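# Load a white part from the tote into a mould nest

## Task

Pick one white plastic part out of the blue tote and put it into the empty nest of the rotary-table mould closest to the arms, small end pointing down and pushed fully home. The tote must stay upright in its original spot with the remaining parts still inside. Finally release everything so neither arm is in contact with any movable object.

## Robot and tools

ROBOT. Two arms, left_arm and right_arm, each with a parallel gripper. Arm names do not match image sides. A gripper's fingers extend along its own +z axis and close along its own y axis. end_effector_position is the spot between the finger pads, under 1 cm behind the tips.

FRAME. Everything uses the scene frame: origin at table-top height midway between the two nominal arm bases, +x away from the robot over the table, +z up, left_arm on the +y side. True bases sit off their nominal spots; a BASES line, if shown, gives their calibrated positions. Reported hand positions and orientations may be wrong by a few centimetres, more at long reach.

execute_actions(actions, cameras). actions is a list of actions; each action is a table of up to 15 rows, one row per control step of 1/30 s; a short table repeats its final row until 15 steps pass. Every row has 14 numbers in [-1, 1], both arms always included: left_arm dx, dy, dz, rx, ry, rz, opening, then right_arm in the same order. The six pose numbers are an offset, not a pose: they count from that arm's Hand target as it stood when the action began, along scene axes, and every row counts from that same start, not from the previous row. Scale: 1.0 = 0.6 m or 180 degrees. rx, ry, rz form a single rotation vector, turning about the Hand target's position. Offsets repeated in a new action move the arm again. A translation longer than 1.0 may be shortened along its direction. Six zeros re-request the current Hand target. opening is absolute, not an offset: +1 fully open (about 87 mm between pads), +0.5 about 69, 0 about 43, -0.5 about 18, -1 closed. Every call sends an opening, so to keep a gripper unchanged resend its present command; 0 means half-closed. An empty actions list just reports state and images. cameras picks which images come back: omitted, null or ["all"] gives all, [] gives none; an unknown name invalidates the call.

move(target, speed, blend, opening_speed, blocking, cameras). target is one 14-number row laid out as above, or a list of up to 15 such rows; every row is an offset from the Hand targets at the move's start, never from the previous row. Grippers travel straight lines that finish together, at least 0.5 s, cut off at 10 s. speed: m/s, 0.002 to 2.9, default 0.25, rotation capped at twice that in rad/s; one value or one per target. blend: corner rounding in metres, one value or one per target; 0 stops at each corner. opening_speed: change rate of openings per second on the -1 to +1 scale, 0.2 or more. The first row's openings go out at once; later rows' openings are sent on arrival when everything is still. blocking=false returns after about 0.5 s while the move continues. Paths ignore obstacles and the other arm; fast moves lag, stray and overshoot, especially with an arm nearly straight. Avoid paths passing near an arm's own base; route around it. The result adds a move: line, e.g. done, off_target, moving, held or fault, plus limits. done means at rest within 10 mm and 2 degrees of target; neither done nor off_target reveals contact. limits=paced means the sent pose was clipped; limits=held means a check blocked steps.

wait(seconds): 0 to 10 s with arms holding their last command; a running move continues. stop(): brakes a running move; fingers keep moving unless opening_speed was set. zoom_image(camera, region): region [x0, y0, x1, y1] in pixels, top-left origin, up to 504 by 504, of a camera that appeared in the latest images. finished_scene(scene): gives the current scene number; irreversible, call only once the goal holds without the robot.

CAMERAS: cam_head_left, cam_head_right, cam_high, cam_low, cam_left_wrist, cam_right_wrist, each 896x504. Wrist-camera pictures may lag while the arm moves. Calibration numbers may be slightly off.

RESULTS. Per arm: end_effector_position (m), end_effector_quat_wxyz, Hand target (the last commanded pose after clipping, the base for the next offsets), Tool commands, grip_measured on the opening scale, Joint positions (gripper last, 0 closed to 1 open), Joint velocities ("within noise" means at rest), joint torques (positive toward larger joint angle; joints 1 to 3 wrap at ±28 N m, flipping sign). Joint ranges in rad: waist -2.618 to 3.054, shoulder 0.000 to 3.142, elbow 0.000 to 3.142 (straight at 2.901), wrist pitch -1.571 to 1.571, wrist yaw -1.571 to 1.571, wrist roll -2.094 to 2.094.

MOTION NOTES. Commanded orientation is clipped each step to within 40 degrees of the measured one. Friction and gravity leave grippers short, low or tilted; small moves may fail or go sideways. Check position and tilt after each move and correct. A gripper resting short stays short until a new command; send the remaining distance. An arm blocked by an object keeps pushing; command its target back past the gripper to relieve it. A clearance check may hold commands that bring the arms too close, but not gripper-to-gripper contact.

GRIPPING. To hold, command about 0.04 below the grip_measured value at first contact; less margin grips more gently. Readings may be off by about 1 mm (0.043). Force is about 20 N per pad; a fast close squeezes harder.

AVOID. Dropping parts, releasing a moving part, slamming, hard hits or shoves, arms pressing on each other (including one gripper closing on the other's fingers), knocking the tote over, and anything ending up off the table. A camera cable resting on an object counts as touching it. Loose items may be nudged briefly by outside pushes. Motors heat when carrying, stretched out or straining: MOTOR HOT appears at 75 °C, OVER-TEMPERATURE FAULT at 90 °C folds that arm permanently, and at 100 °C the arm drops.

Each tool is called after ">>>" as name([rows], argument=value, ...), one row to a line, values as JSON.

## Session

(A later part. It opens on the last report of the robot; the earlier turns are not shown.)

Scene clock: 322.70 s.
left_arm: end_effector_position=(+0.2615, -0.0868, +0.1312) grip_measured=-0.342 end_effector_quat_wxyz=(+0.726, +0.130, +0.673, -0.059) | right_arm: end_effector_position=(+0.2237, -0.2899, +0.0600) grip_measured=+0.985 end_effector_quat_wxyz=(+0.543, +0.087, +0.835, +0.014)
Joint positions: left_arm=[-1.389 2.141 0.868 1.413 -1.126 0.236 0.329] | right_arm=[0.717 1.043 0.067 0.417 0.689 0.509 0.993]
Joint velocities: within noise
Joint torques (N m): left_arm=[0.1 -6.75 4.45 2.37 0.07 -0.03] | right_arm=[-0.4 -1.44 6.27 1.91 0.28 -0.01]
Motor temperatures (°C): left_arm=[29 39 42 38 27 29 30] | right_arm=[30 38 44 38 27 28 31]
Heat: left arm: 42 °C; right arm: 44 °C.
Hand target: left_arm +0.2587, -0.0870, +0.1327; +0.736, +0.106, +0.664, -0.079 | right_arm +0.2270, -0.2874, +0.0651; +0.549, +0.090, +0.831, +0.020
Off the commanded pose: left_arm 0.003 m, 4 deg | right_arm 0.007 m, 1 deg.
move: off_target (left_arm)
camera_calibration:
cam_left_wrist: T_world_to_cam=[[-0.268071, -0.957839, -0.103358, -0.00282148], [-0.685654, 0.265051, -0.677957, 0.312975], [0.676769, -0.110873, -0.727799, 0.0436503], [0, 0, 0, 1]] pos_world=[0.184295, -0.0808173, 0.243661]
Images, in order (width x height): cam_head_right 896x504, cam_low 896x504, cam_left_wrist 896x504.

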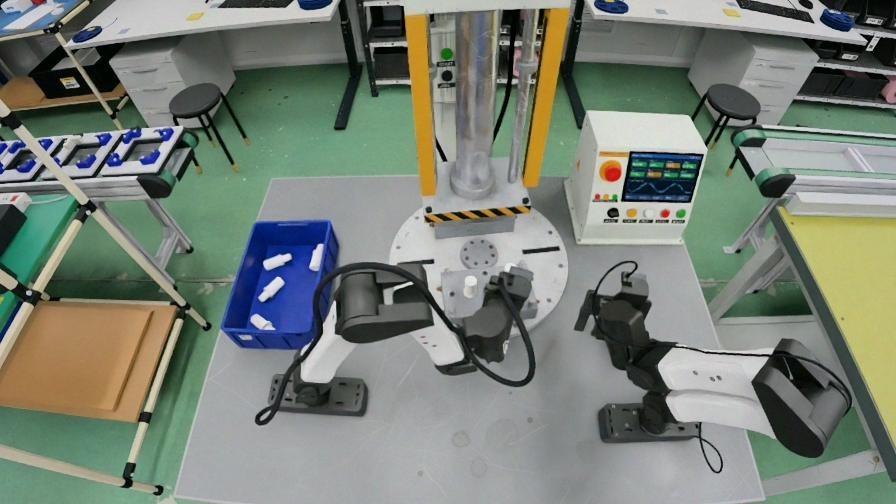

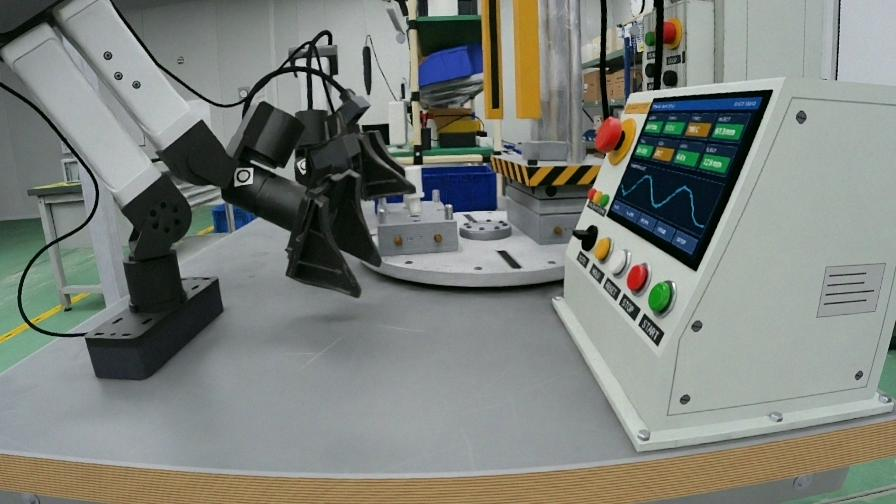

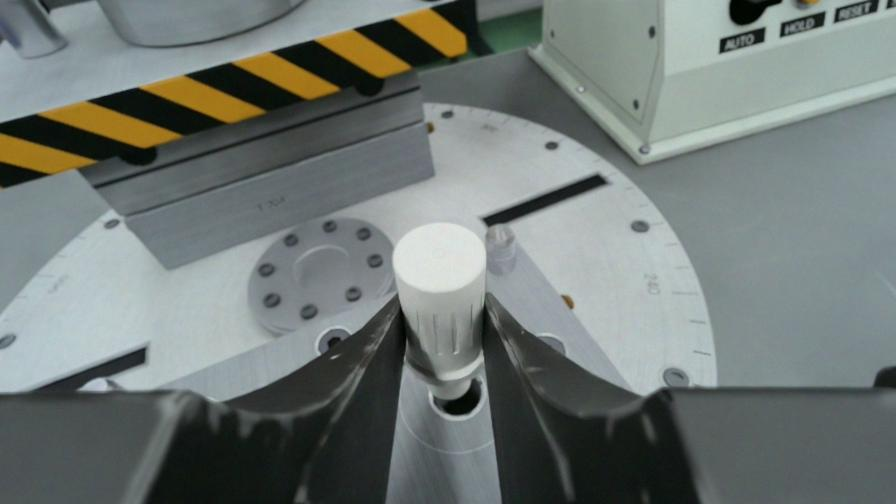

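>>> move(target=[-0.004, -0.0045, -0.005, 0.0, 0, 0, -0.5, 0, 0, 0, 0, 0, 0, 1], speed=0.03, cameras=["cam_left_wrist","cam_low"])

>>> zoom_image(camera="cam_low", region=[390, 160, 450, 230])

>>> zoom_image(camera="cam_left_wrist", region=[380, 320, 520, 450])

Scene clock: 333.33 s.
left_arm: end_effector_position=(+0.2587, -0.0873, +0.1244) grip_measured=-0.342 end_effector_quat_wxyz=(+0.724, +0.134, +0.674, -0.055) | right_arm: end_effector_position=(+0.2237, -0.2899, +0.0600) grip_measured=+0.985 end_effector_quat_wxyz=(+0.543, +0.087, +0.835, +0.014)
Joint positions: left_arm=[-1.396 2.159 0.868 1.419 -1.132 0.236 0.329] | right_arm=[0.717 1.043 0.067 0.417 0.689 0.509 0.993]
Joint velocities: within noise
Joint torques (N m): left_arm=[0.16 -6.89 5.34 2.42 0.06 0] | right_arm=[-0.34 -1.44 6.34 1.94 0.28 0.04]
Motor temperatures (°C): left_arm=[29 40 41 39 27 29 30] | right_arm=[30 38 44 38 27 28 31]
Heat: left arm: 41 °C; right arm: 44 °C.
Hand target: left_arm +0.2563, -0.0897, +0.1297; +0.736, +0.106, +0.664, -0.080 | right_arm +0.2270, -0.2874, +0.0651; +0.549, +0.090, +0.831, +0.020
Off the commanded pose: left_arm 0.006 m, 5 deg | right_arm 0.007 m, 1 deg.
move: off_target (left_arm)
camera_calibration:
cam_left_wrist: T_world_to_cam=[[-0.269519, -0.956227, -0.113973, -0.00283852], [-0.687244, 0.273898, -0.672812, 0.307136], [0.674578, -0.103008, -0.730982, 0.0422904], [0, 0, 0, 1]] pos_world=[0.181784, -0.0824818, 0.237235]
Images, in order (width x height): cam_low 896x504, cam_left_wrist 896x504.

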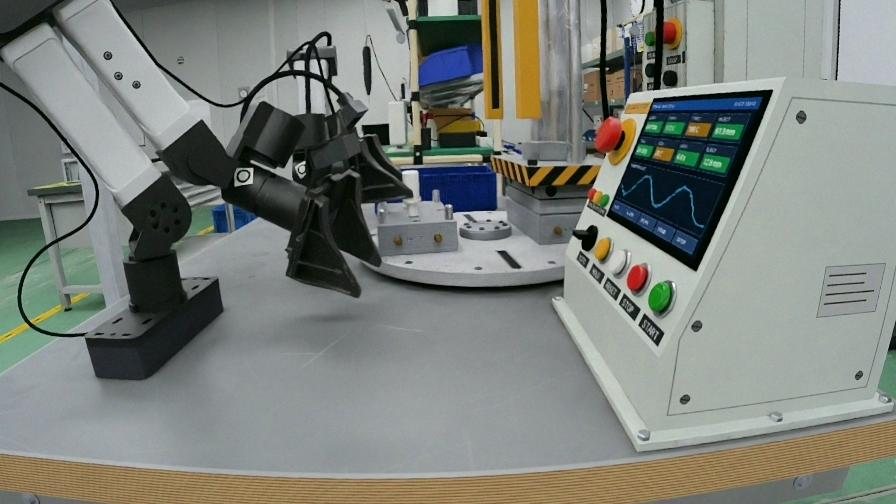

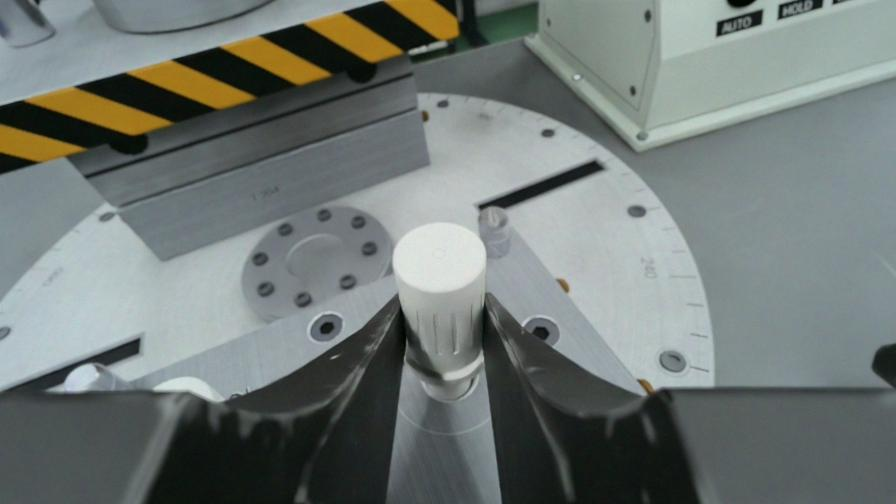

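Scaled by 7.200 from the camera's 896x504 image, which has a finer 1280x720 frame.

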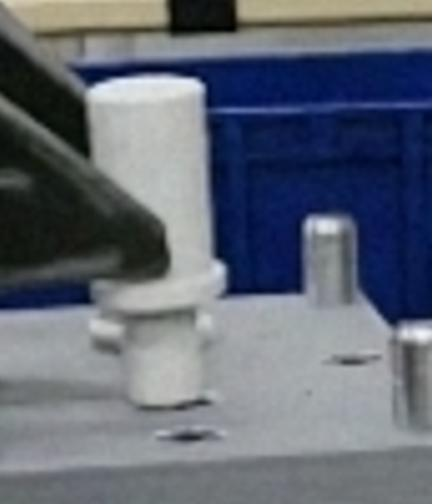

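Scaled by 3.600 from the camera's 896x504 image, which has a finer 1280x720 frame.

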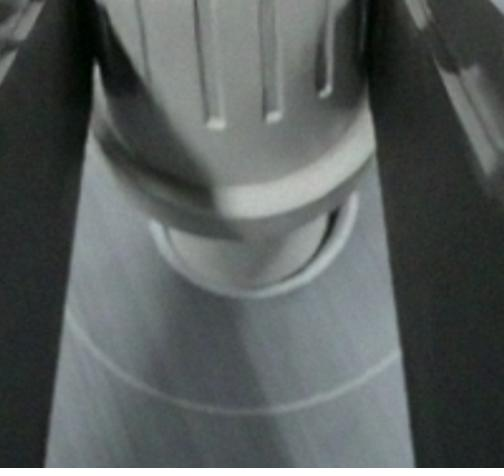

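>>> move(target=[0.003, 0.004, 0.01, -0.022, 0, 0, -0.5, 0, 0, 0, 0, 0, 0, 1], speed=0.03, cameras=["cam_left_wrist","cam_low"])

>>> zoom_image(camera="cam_low", region=[390, 160, 450, 230])

>>> zoom_image(camera="cam_left_wrist", region=[380, 220, 520, 450])

Scene clock: 356.00 s.
left_arm: end_effector_position=(+0.2585, -0.0880, +0.1245) grip_measured=-0.342 end_effector_quat_wxyz=(+0.723, +0.127, +0.676, -0.063) | right_arm: end_effector_position=(+0.2237, -0.2899, +0.0600) grip_measured=+0.985 end_effector_quat_wxyz=(+0.543, +0.087, +0.835, +0.014)
Joint positions: left_arm=[-1.396 2.159 0.868 1.42 -1.133 0.215 0.329] | right_arm=[0.717 1.043 0.067 0.417 0.689 0.509 0.993]
Joint velocities: within noise
Joint torques (N m): left_arm=[0.66 -8.02 3.86 2.69 0.1 -0.19] | right_arm=[-0.31 -1.47 6.26 1.92 0.3 -0.01]
Motor temperatures (°C): left_arm=[29 40 41 40 27 29 30] | right_arm=[30 38 44 38 27 28 31]
Heat: left arm: 41 °C; right arm: 44 °C.
Hand target: left_arm +0.2581, -0.0873, +0.1357; +0.739, +0.080, +0.661, -0.102 | right_arm +0.2270, -0.2874, +0.0651; +0.549, +0.090, +0.831, +0.020
Off the commanded pose: left_arm 0.011 m, 7 deg | right_arm 0.007 m, 1 deg.
move: off_target (left_arm)
camera_calibration:
cam_left_wrist: T_world_to_cam=[[-0.270513, -0.95831, -0.0920051, -0.00625894], [-0.690882, 0.259797, -0.674676, 0.307093], [0.670451, -0.118944, -0.732357, 0.0422212], [0, 0, 0, 1]] pos_world=[0.182164, -0.0807579, 0.237533]
Images, in order (width x height): cam_low 896x504, cam_left_wrist 896x504.

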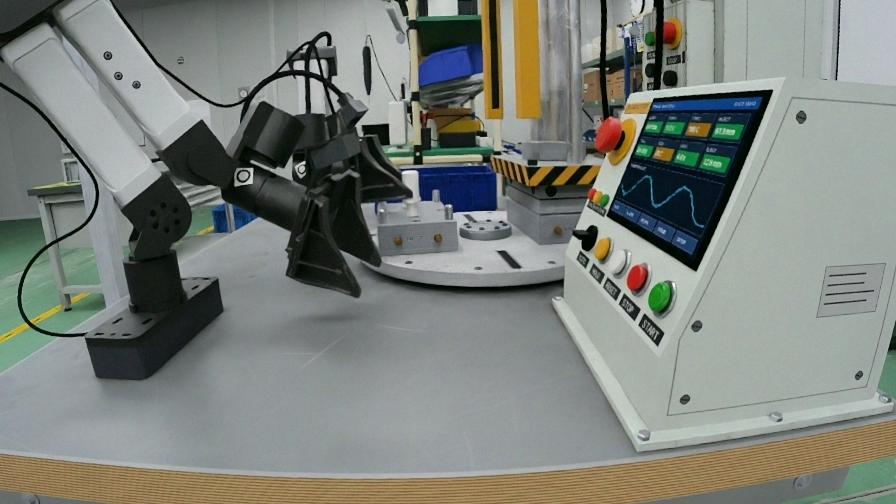

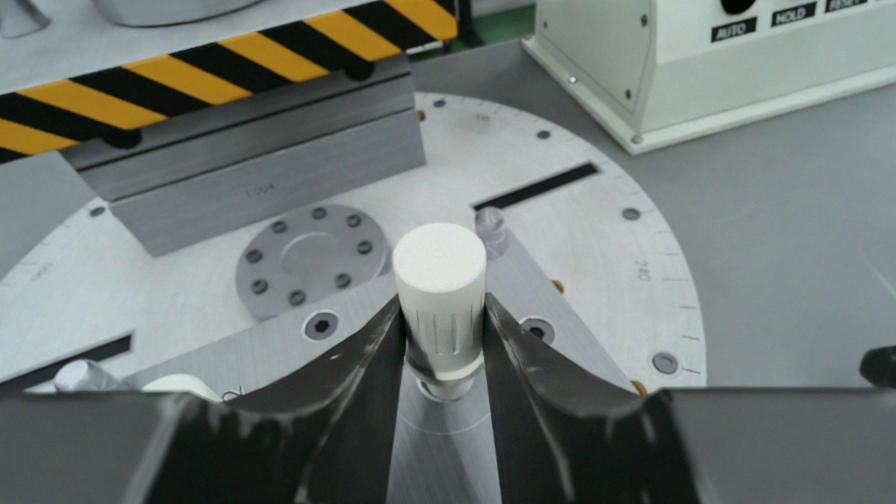

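Scaled by 7.200 from the camera's 896x504 image, which has a finer 1280x720 frame.

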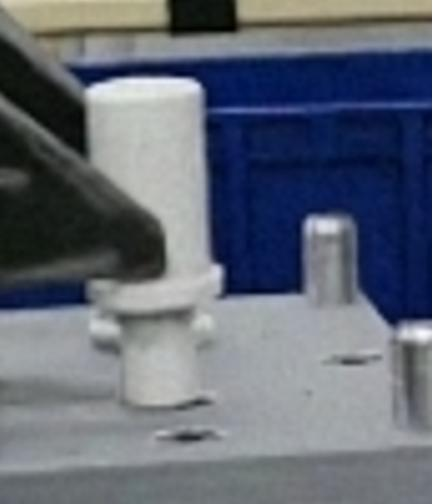

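Scaled by 2.191 from the camera's 896x504 image, which has a finer 1280x720 frame.

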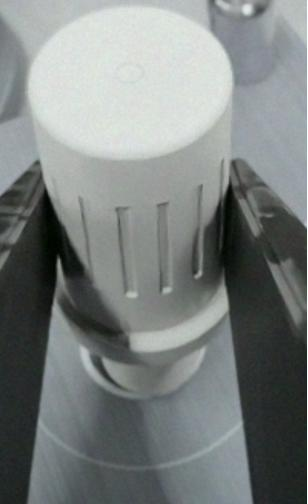

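>>> move(target=[0.005, 0.0, 0.012, 0, 0, 0, -0.5, 0, 0, 0, 0, 0, 0, 1], speed=0.05, cameras=["cam_left_wrist","cam_low"])

>>> zoom_image(camera="cam_low", region=[390, 160, 450, 230])

>>> zoom_image(camera="cam_left_wrist", region=[380, 220, 520, 450])

Scene clock: 366.40 s.
left_arm: end_effector_position=(+0.2583, -0.0879, +0.1239) grip_measured=-0.342 end_effector_quat_wxyz=(+0.723, +0.124, +0.677, -0.066) | right_arm: end_effector_position=(+0.2237, -0.2899, +0.0600) grip_measured=+0.985 end_effector_quat_wxyz=(+0.543, +0.087, +0.835, +0.014)
Joint positions: left_arm=[-1.396 2.159 0.866 1.42 -1.133 0.206 0.329] | right_arm=[0.717 1.043 0.067 0.417 0.689 0.509 0.993]
Joint velocities: within noise
Joint torques (N m): left_arm=[1.26 -9.37 4.33 2.58 0.18 -0.02] | right_arm=[-0.36 -1.4 6.3 1.92 0.25 -0.01]
Motor temperatures (°C): left_arm=[29 40 41 42 27 29 30] | right_arm=[30 38 44 38 27 28 31]
Heat: left arm: 42 °C; right arm: 44 °C.
Hand target: left_arm +0.2611, -0.0873, +0.1429; +0.739, +0.080, +0.661, -0.102 | right_arm +0.2270, -0.2874, +0.0651; +0.549, +0.090, +0.831, +0.020
Off the commanded pose: left_arm 0.019 m, 7 deg | right_arm 0.007 m, 1 deg.
move: off_target (left_arm)
camera_calibration:
cam_left_wrist: T_world_to_cam=[[-0.271273, -0.958808, -0.0842559, -0.00713929], [-0.692683, 0.255257, -0.674562, 0.30673], [0.668282, -0.124628, -0.733394, 0.0421624], [0, 0, 0, 1]] pos_world=[0.182354, -0.0798855, 0.237229]
Images, in order (width x height): cam_low 896x504, cam_left_wrist 896x504.

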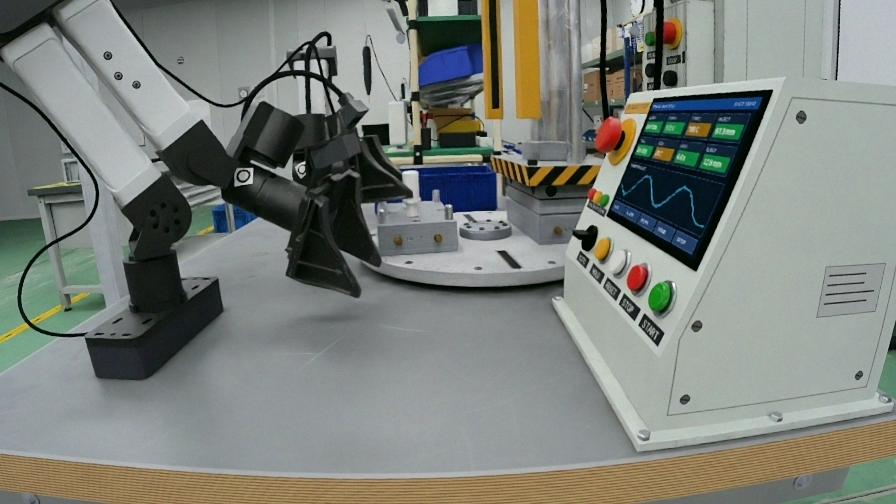

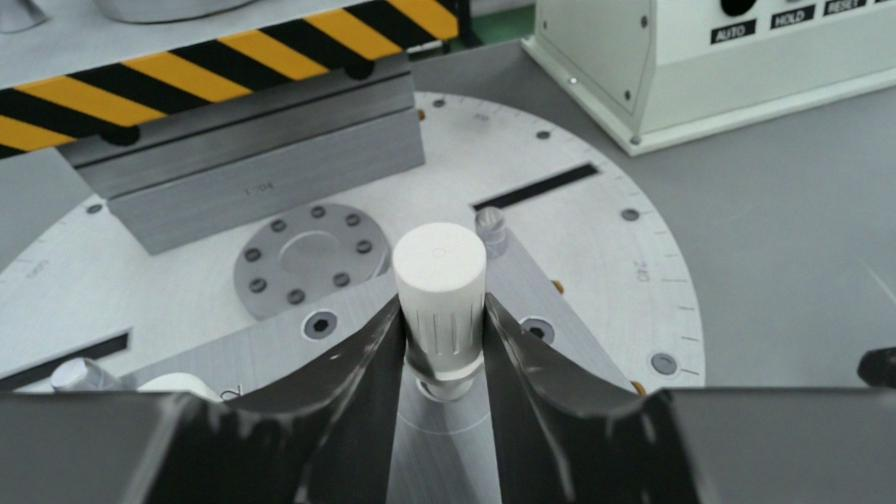

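Scaled by 7.200 from the camera's 896x504 image, which has a finer 1280x720 frame.

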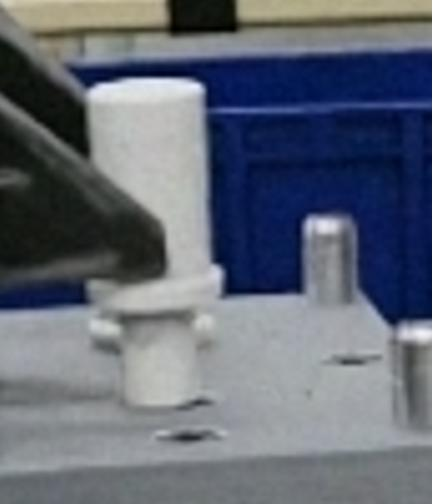

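Scaled by 2.191 from the camera's 896x504 image, which has a finer 1280x720 frame.

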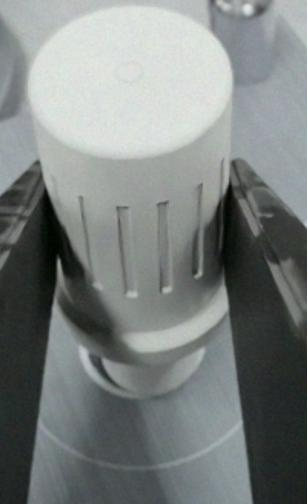

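>>> move(target=[0.0, 0.0, 0.03, 0, 0, 0, -0.5, 0, 0, 0, 0, 0, 0, 1], speed=0.06, cameras=["cam_left_wrist","cam_low","cam_head_left"])

>>> zoom_image(camera="cam_low", region=[360, 140, 470, 230])

>>> zoom_image(camera="cam_left_wrist", region=[350, 220, 550, 500])

Scene clock: 374.70 s.
left_arm: end_effector_position=(+0.2585, -0.0878, +0.1345) grip_measured=-0.342 end_effector_quat_wxyz=(+0.726, +0.120, +0.674, -0.069) | right_arm: end_effector_position=(+0.2237, -0.2899, +0.0600) grip_measured=+0.985 end_effector_quat_wxyz=(+0.543, +0.087, +0.835, +0.014)
Joint positions: left_arm=[-1.396 2.133 0.866 1.419 -1.133 0.218 0.329] | right_arm=[0.717 1.043 0.067 0.417 0.689 0.509 0.993]
Joint velocities: within noise
Joint torques (N m): left_arm=[1.26 -11.37 4.94 2.16 0.19 0.03] | right_arm=[-0.42 -1.43 6.15 1.93 0.27 0.02]
Motor temperatures (°C): left_arm=[29 41 41 43 27 29 30] | right_arm=[30 37 44 39 27 28 31]
Heat: left arm: 43 °C; right arm: 44 °C.
Hand target: left_arm +0.2611, -0.0873, +0.1610; +0.739, +0.080, +0.661, -0.102 | right_arm +0.2270, -0.2874, +0.0651; +0.549, +0.090, +0.831, +0.020
Off the commanded pose: left_arm 0.027 m, 6 deg | right_arm 0.007 m, 1 deg.
move: off_target (left_arm)
camera_calibration:
cam_left_wrist: T_world_to_cam=[[-0.269964, -0.959966, -0.07473, -0.00776537], [-0.687877, 0.246589, -0.682656, 0.313048], [0.673754, -0.132887, -0.726908, 0.0468457], [0, 0, 0, 1]] pos_world=[0.18168, -0.0784235, 0.247177]
Images, in order (width x height): cam_head_left 896x504, cam_low 896x504, cam_left_wrist 896x504.

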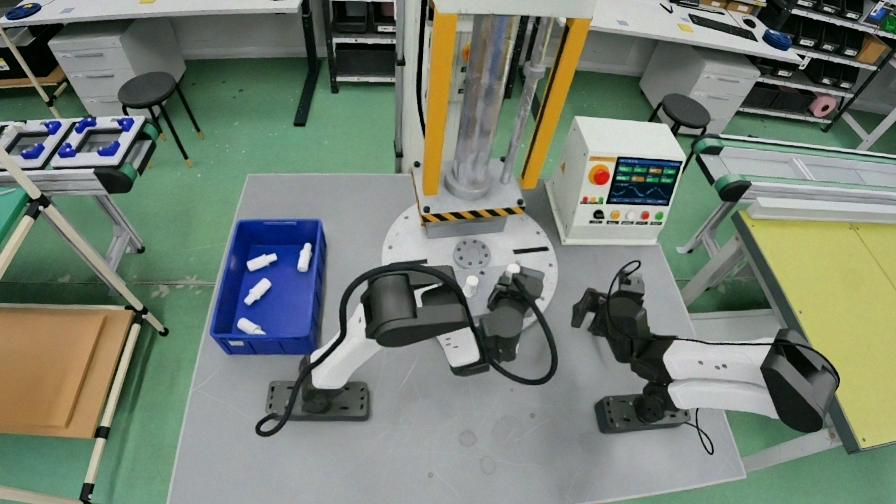

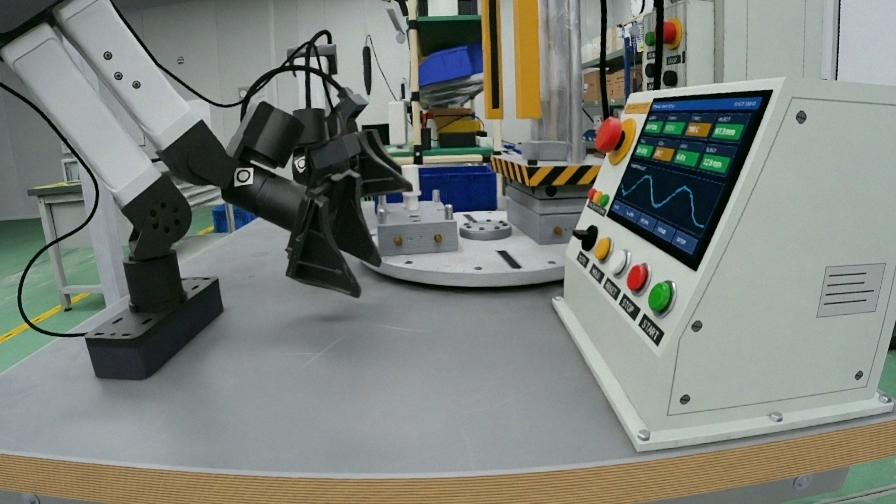

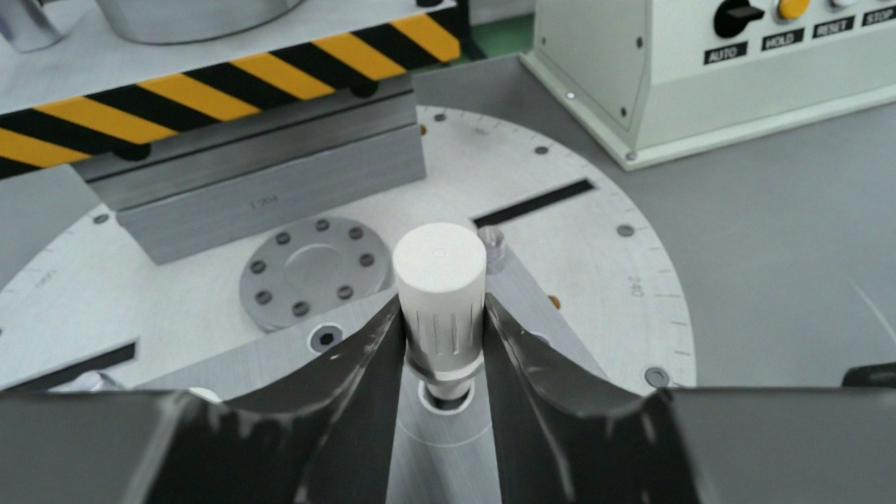

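Scaled by 4.582 from the camera's 896x504 image, which has a finer 1280x720 frame.

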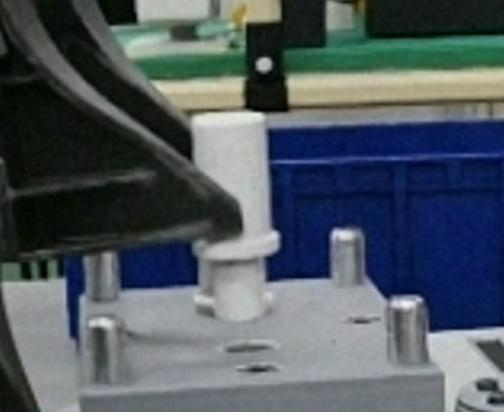

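Scaled by 1.800 from the camera's 896x504 image, which has a finer 1280x720 frame.

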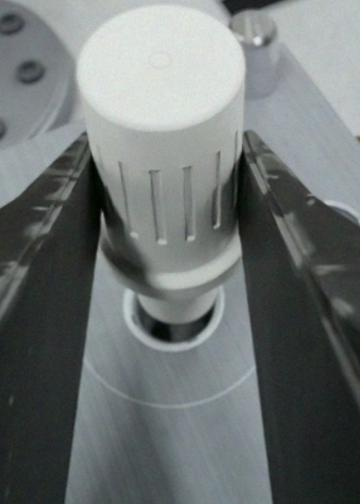

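>>> move([
  [-0.0035, 0.0015, 0.03, 0, 0, 0, -0.5, 0, 0, 0, 0, 0, 0, 1],
  [-0.0035, 0.0015, -0.043, 0, 0, 0, -0.5, 0, 0, 0, 0, 0, 0, 1],
], speed=0.05, cameras=["cam_left_wrist","cam_low"])

>>> zoom_image(camera="cam_low", region=[390, 160, 450, 230])

>>> zoom_image(camera="cam_left_wrist", region=[350, 220, 550, 500])

Scene clock: 408.77 s.
left_arm: end_effector_position=(+0.2582, -0.0863, +0.1277) grip_measured=-0.342 end_effector_quat_wxyz=(+0.724, +0.124, +0.675, -0.066) | right_arm: end_effector_position=(+0.2237, -0.2899, +0.0600) grip_measured=+0.985 end_effector_quat_wxyz=(+0.543, +0.087, +0.835, +0.014)
Joint positions: left_arm=[-1.396 2.146 0.859 1.421 -1.133 0.213 0.329] | right_arm=[0.717 1.043 0.067 0.417 0.689 0.509 0.993]
Joint velocities: within noise
Joint torques (N m): left_arm=[0.88 -6.98 4.37 2.7 0.13 -0.19] | right_arm=[-0.35 -1.54 6.35 1.91 0.27 -0.02]
Motor temperatures (°C): left_arm=[29 47 41 42 27 29 30] | right_arm=[30 37 44 39 27 28 31]
Heat: left arm: 47 °C; right arm: 44 °C.
Hand target: left_arm +0.2590, -0.0864, +0.1352; +0.739, +0.080, +0.661, -0.103 | right_arm +0.2270, -0.2874, +0.0651; +0.549, +0.090, +0.831, +0.020
Off the commanded pose: left_arm 0.008 m, 7 deg | right_arm 0.007 m, 1 deg.
move: off_target (left_arm)
camera_calibration:
cam_left_wrist: T_world_to_cam=[[-0.270592, -0.958915, -0.0852194, -0.00533974], [-0.690742, 0.25505, -0.676628, 0.308481], [0.670564, -0.124225, -0.731377, 0.0443966], [0, 0, 0, 1]] pos_world=[0.181865, -0.078283, 0.240742]
Images, in order (width x height): cam_low 896x504, cam_left_wrist 896x504.

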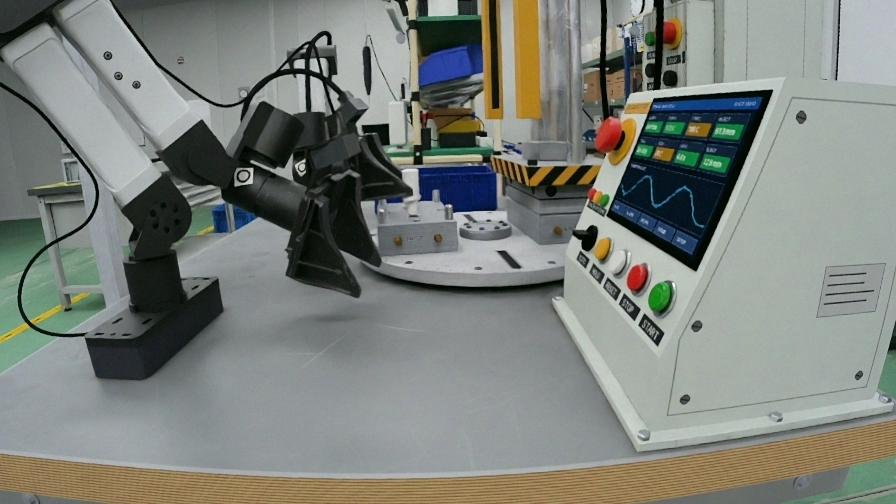

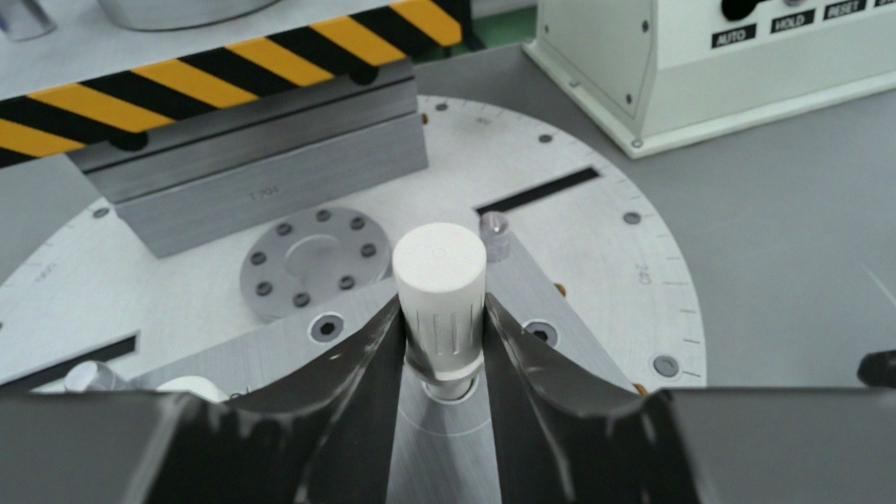

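Scaled by 7.200 from the camera's 896x504 image, which has a finer 1280x720 frame.

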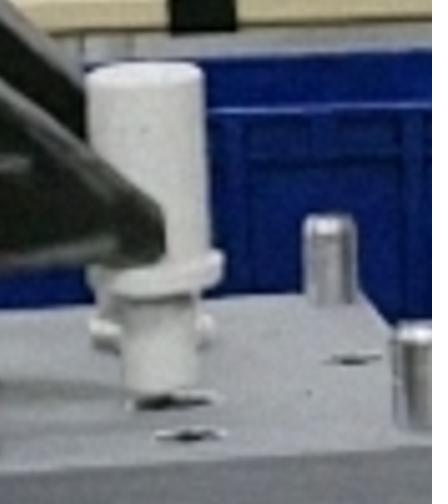

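Scaled by 1.800 from the camera's 896x504 image, which has a finer 1280x720 frame.

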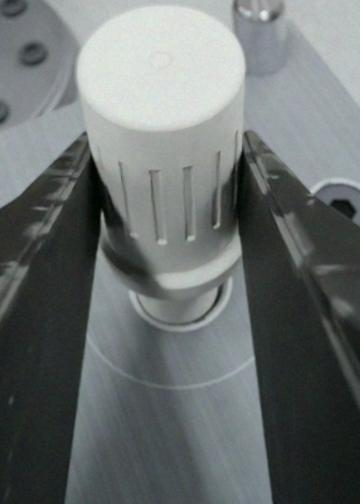

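>>> move([
  [0.008, 0.0, 0.045, 0, 0, 0, -0.5, 0, 0, 0, 0, 0, 0, 1],
  [0.007, 0.0, 0.0, 0, 0, 0, -0.5, 0, 0, 0, 0, 0, 0, 1],
], speed=0.05, cameras=["cam_left_wrist","cam_low"])

>>> zoom_image(camera="cam_low", region=[390, 160, 450, 230])

>>> zoom_image(camera="cam_left_wrist", region=[350, 220, 550, 500])

Scene clock: 417.70 s.
left_arm: end_effector_position=(+0.2609, -0.0848, +0.1273) grip_measured=-0.342 end_effector_quat_wxyz=(+0.724, +0.121, +0.676, -0.064) | right_arm: end_effector_position=(+0.2237, -0.2899, +0.0600) grip_measured=+0.985 end_effector_quat_wxyz=(+0.543, +0.087, +0.835, +0.014)
Joint positions: left_arm=[-1.39 2.147 0.859 1.42 -1.133 0.21 0.329] | right_arm=[0.717 1.043 0.067 0.417 0.689 0.509 0.993]
Joint velocities: within noise
Joint torques (N m): left_arm=[1.24 -6.93 4.63 2.67 0.24 -0.18] | right_arm=[-0.36 -1.5 6.34 1.91 0.27 0]
Motor temperatures (°C): left_arm=[29 46 41 44 27 29 30] | right_arm=[30 37 44 39 27 28 31]
Heat: left arm: 46 °C; right arm: 44 °C.
Hand target: left_arm +0.2633, -0.0864, +0.1351; +0.739, +0.080, +0.661, -0.102 | right_arm +0.2270, -0.2874, +0.0651; +0.549, +0.090, +0.831, +0.020
Off the commanded pose: left_arm 0.008 m, 7 deg | right_arm 0.007 m, 1 deg.
move: off_target (left_arm)
camera_calibration:
cam_left_wrist: T_world_to_cam=[[-0.264212, -0.960828, -0.0836713, -0.00522487], [-0.693054, 0.249476, -0.676342, 0.309854], [0.670722, -0.120709, -0.73182, 0.0427833], [0, 0, 0, 1]] pos_world=[0.184669, -0.077157, 0.24044]
Images, in order (width x height): cam_low 896x504, cam_left_wrist 896x504.

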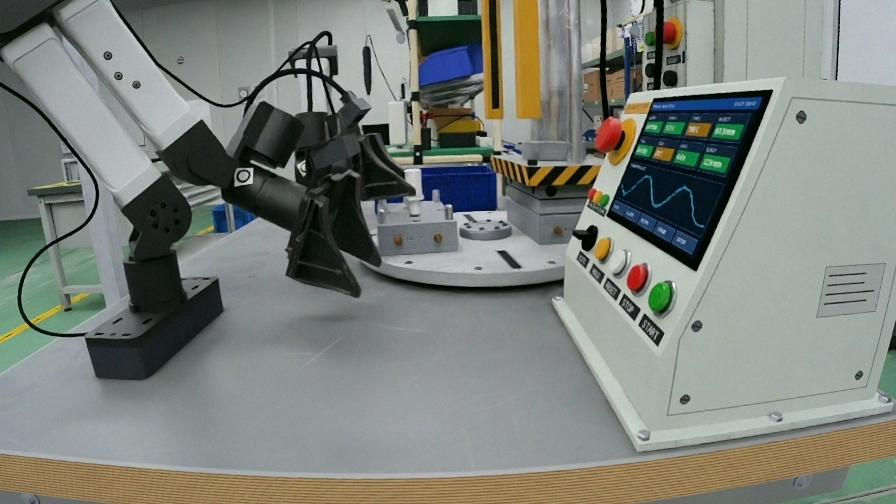

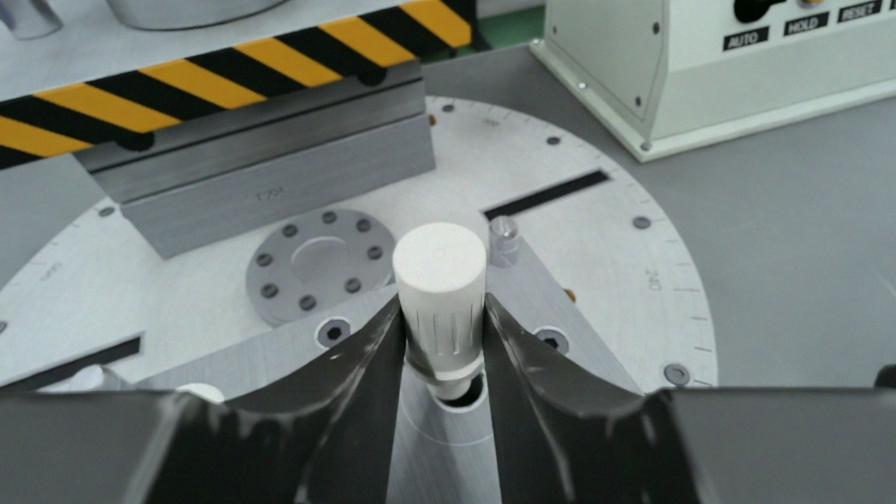

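Scaled by 7.200 from the camera's 896x504 image, which has a finer 1280x720 frame.

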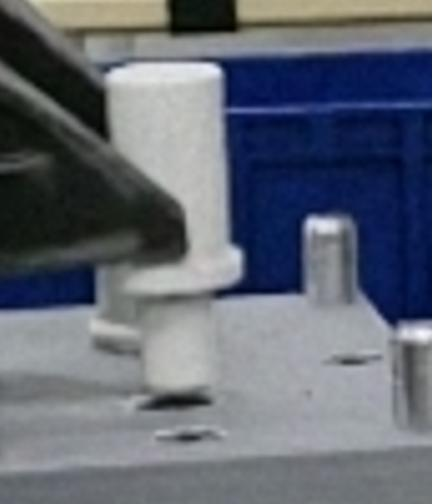

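Scaled by 1.800 from the camera's 896x504 image, which has a finer 1280x720 frame.

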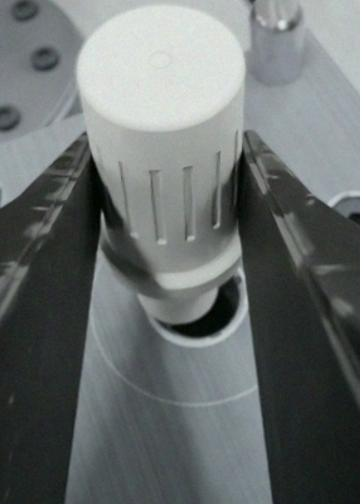

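>>> move([
  [-0.0055, -0.008, 0.045, 0, 0, 0, -0.5, 0, 0, 0, 0, 0, 0, 1],
  [-0.004, -0.006, 0.0, 0, 0, 0, -0.5, 0, 0, 0, 0, 0, 0, 1],
], speed=0.05, cameras=["cam_left_wrist","cam_low"])

>>> zoom_image(camera="cam_low", region=[390, 160, 450, 230])

>>> zoom_image(camera="cam_left_wrist", region=[350, 220, 550, 500])

Scene clock: 431.70 s.
left_arm: end_effector_position=(+0.2609, -0.0845, +0.1245) grip_measured=-0.342 end_effector_quat_wxyz=(+0.723, +0.125, +0.677, -0.060) | right_arm: end_effector_position=(+0.2237, -0.2899, +0.0600) grip_measured=+0.985 end_effector_quat_wxyz=(+0.543, +0.087, +0.835, +0.014)
Joint positions: left_arm=[-1.39 2.154 0.859 1.42 -1.133 0.214 0.329] | right_arm=[0.717 1.043 0.067 0.417 0.689 0.509 0.993]
Joint velocities: within noise
Joint torques (N m): left_arm=[0.64 -6.91 5.89 2.65 0.16 -0.18] | right_arm=[-0.28 -1.5 6.37 1.94 0.3 0]
Motor temperatures (°C): left_arm=[29 46 41 45 27 29 30] | right_arm=[30 37 44 39 27 28 31]
Heat: left arm: 46 °C; right arm: 44 °C.
Hand target: left_arm +0.2609, -0.0900, +0.1351; +0.739, +0.080, +0.661, -0.102 | right_arm +0.2270, -0.2874, +0.0651; +0.549, +0.090, +0.831, +0.020
Off the commanded pose: left_arm 0.012 m, 7 deg | right_arm 0.007 m, 1 deg.
move: off_target (left_arm)
camera_calibration:
cam_left_wrist: T_world_to_cam=[[-0.264067, -0.959988, -0.093235, -0.00397959], [-0.693282, 0.256126, -0.673617, 0.30808], [0.670544, -0.113242, -0.733176, 0.0415589], [0, 0, 0, 1]] pos_world=[0.184669, -0.0780214, 0.237627]
Images, in order (width x height): cam_low 896x504, cam_left_wrist 896x504.

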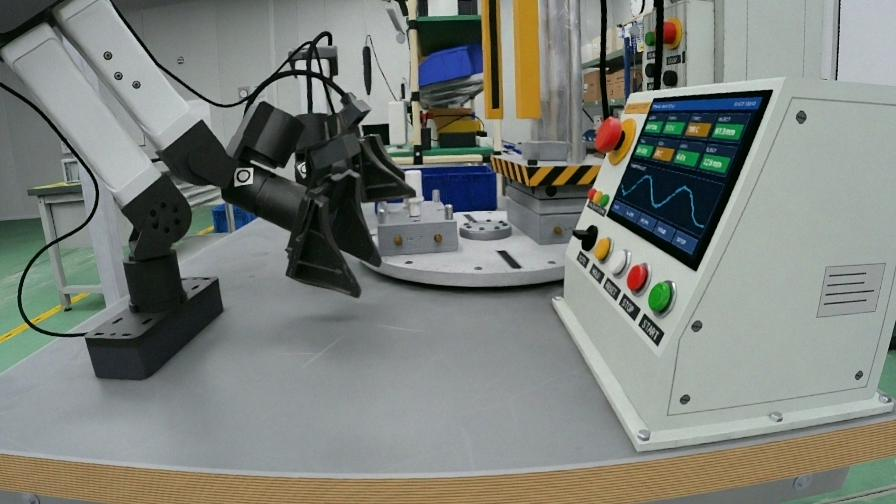

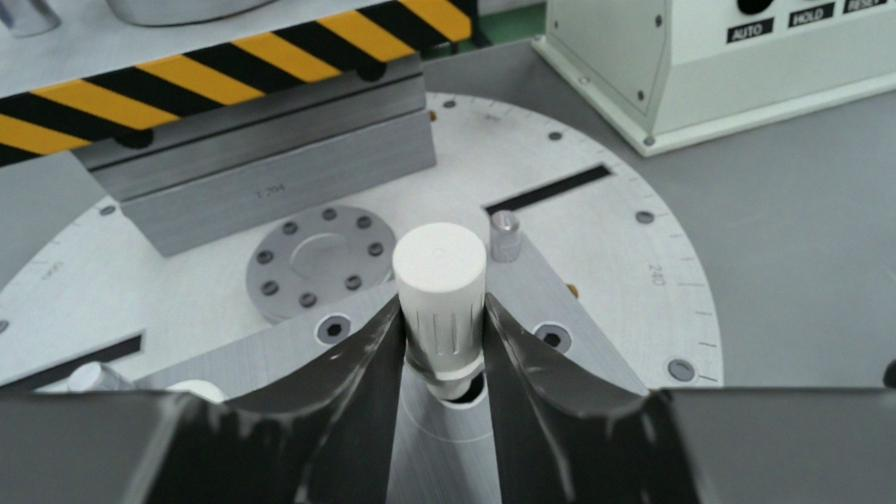

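Scaled by 7.200 from the camera's 896x504 image, which has a finer 1280x720 frame.

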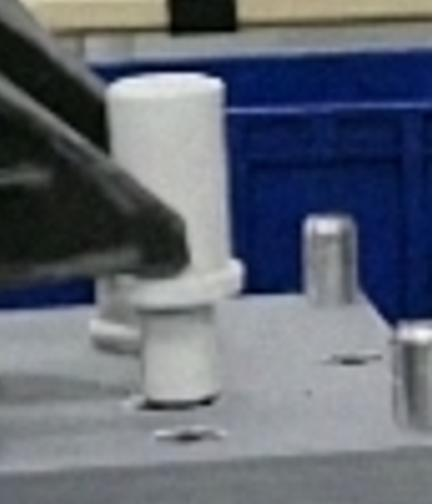

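Scaled by 1.800 from the camera's 896x504 image, which has a finer 1280x720 frame.

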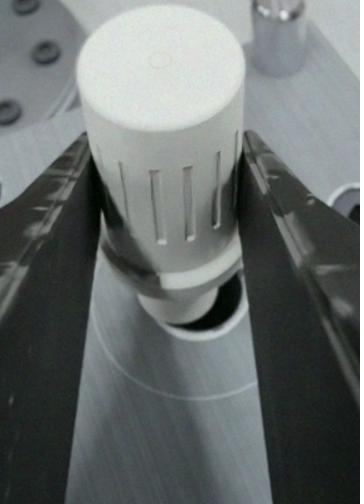

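>>> move([
  [0.015, 0.025, 0.06, 0, 0, 0, -0.5, 0, 0, 0, 0, 0, 0, 1],
  [-0.0067, 0.0, 0.055, 0, 0, 0, -0.5, 0, 0, 0, 0, 0, 0, 1],
  [-0.0067, 0.0, 0.0, 0, 0, 0, -0.5, 0, 0, 0, 0, 0, 0, 1],
], speed=0.06, cameras=["cam_left_wrist","cam_low"])

>>> zoom_image(camera="cam_low", region=[390, 160, 450, 230])

>>> zoom_image(camera="cam_left_wrist", region=[350, 220, 550, 500])

Scene clock: 448.73 s.
left_arm: end_effector_position=(+0.2572, -0.0849, +0.1239) grip_measured=-0.342 end_effector_quat_wxyz=(+0.723, +0.129, +0.676, -0.062) | right_arm: end_effector_position=(+0.2237, -0.2899, +0.0600) grip_measured=+0.985 end_effector_quat_wxyz=(+0.543, +0.087, +0.835, +0.014)
Joint positions: left_arm=[-1.398 2.151 0.853 1.421 -1.134 0.215 0.329] | right_arm=[0.717 1.043 0.067 0.417 0.689 0.509 0.993]
Joint velocities: within noise
Joint torques (N m): left_arm=[0.43 -6.78 6.17 2.67 0.06 -0.18] | right_arm=[-0.25 -1.35 6.31 1.92 0.26 0]
Motor temperatures (°C): left_arm=[29 44 41 46 27 29 30] | right_arm=[30 37 44 39 27 28 31]
Heat: left arm: 46 °C; right arm: 44 °C.
Hand target: left_arm +0.2568, -0.0900, +0.1351; +0.739, +0.080, +0.661, -0.102 | right_arm +0.2270, -0.2874, +0.0651; +0.549, +0.090, +0.831, +0.020
Off the commanded pose: left_arm 0.012 m, 8 deg | right_arm 0.007 m, 1 deg.
move: off_target (left_arm)
camera_calibration:
cam_left_wrist: T_world_to_cam=[[-0.272093, -0.957323, -0.0974559, -0.00262691], [-0.691254, 0.264911, -0.672302, 0.305329], [0.669428, -0.115562, -0.733834, 0.0437481], [0, 0, 0, 1]] pos_world=[0.181058, -0.078344, 0.237121]
Images, in order (width x height): cam_low 896x504, cam_left_wrist 896x504.

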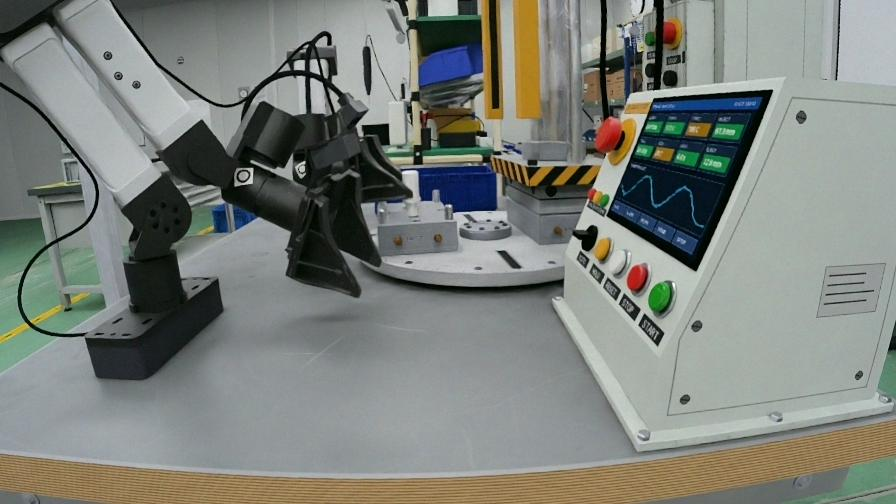

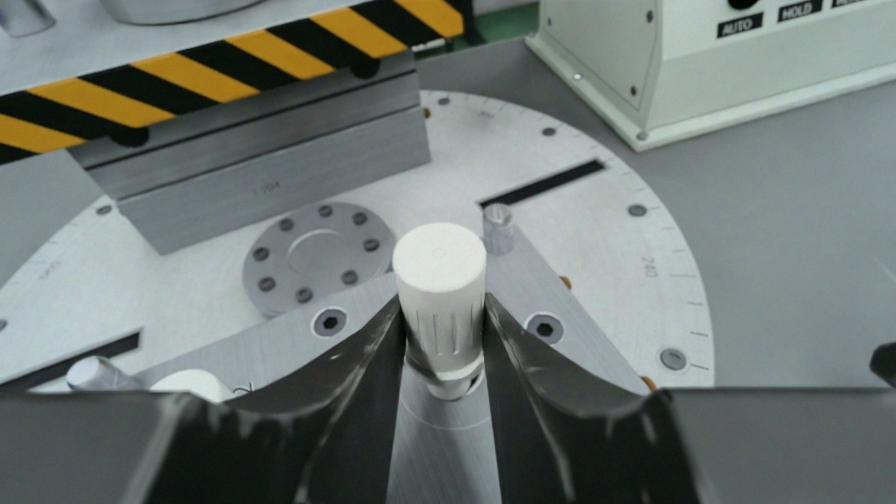

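Scaled by 7.200 from the camera's 896x504 image, which has a finer 1280x720 frame.

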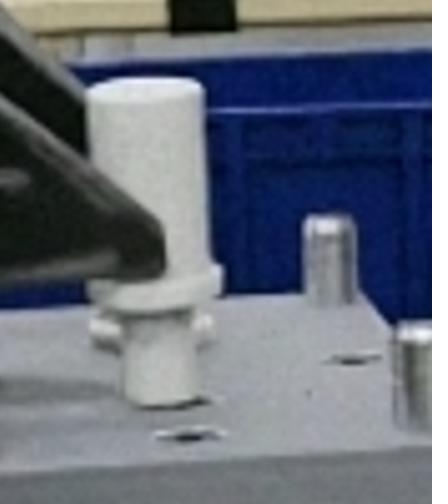

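Scaled by 1.800 from the camera's 896x504 image, which has a finer 1280x720 frame.

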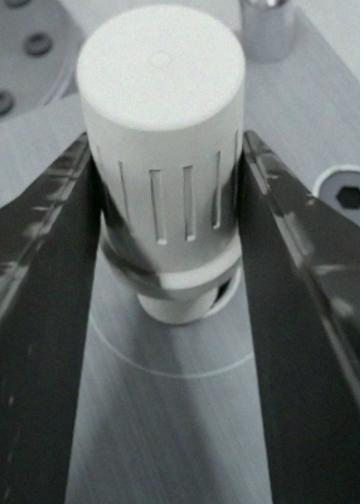

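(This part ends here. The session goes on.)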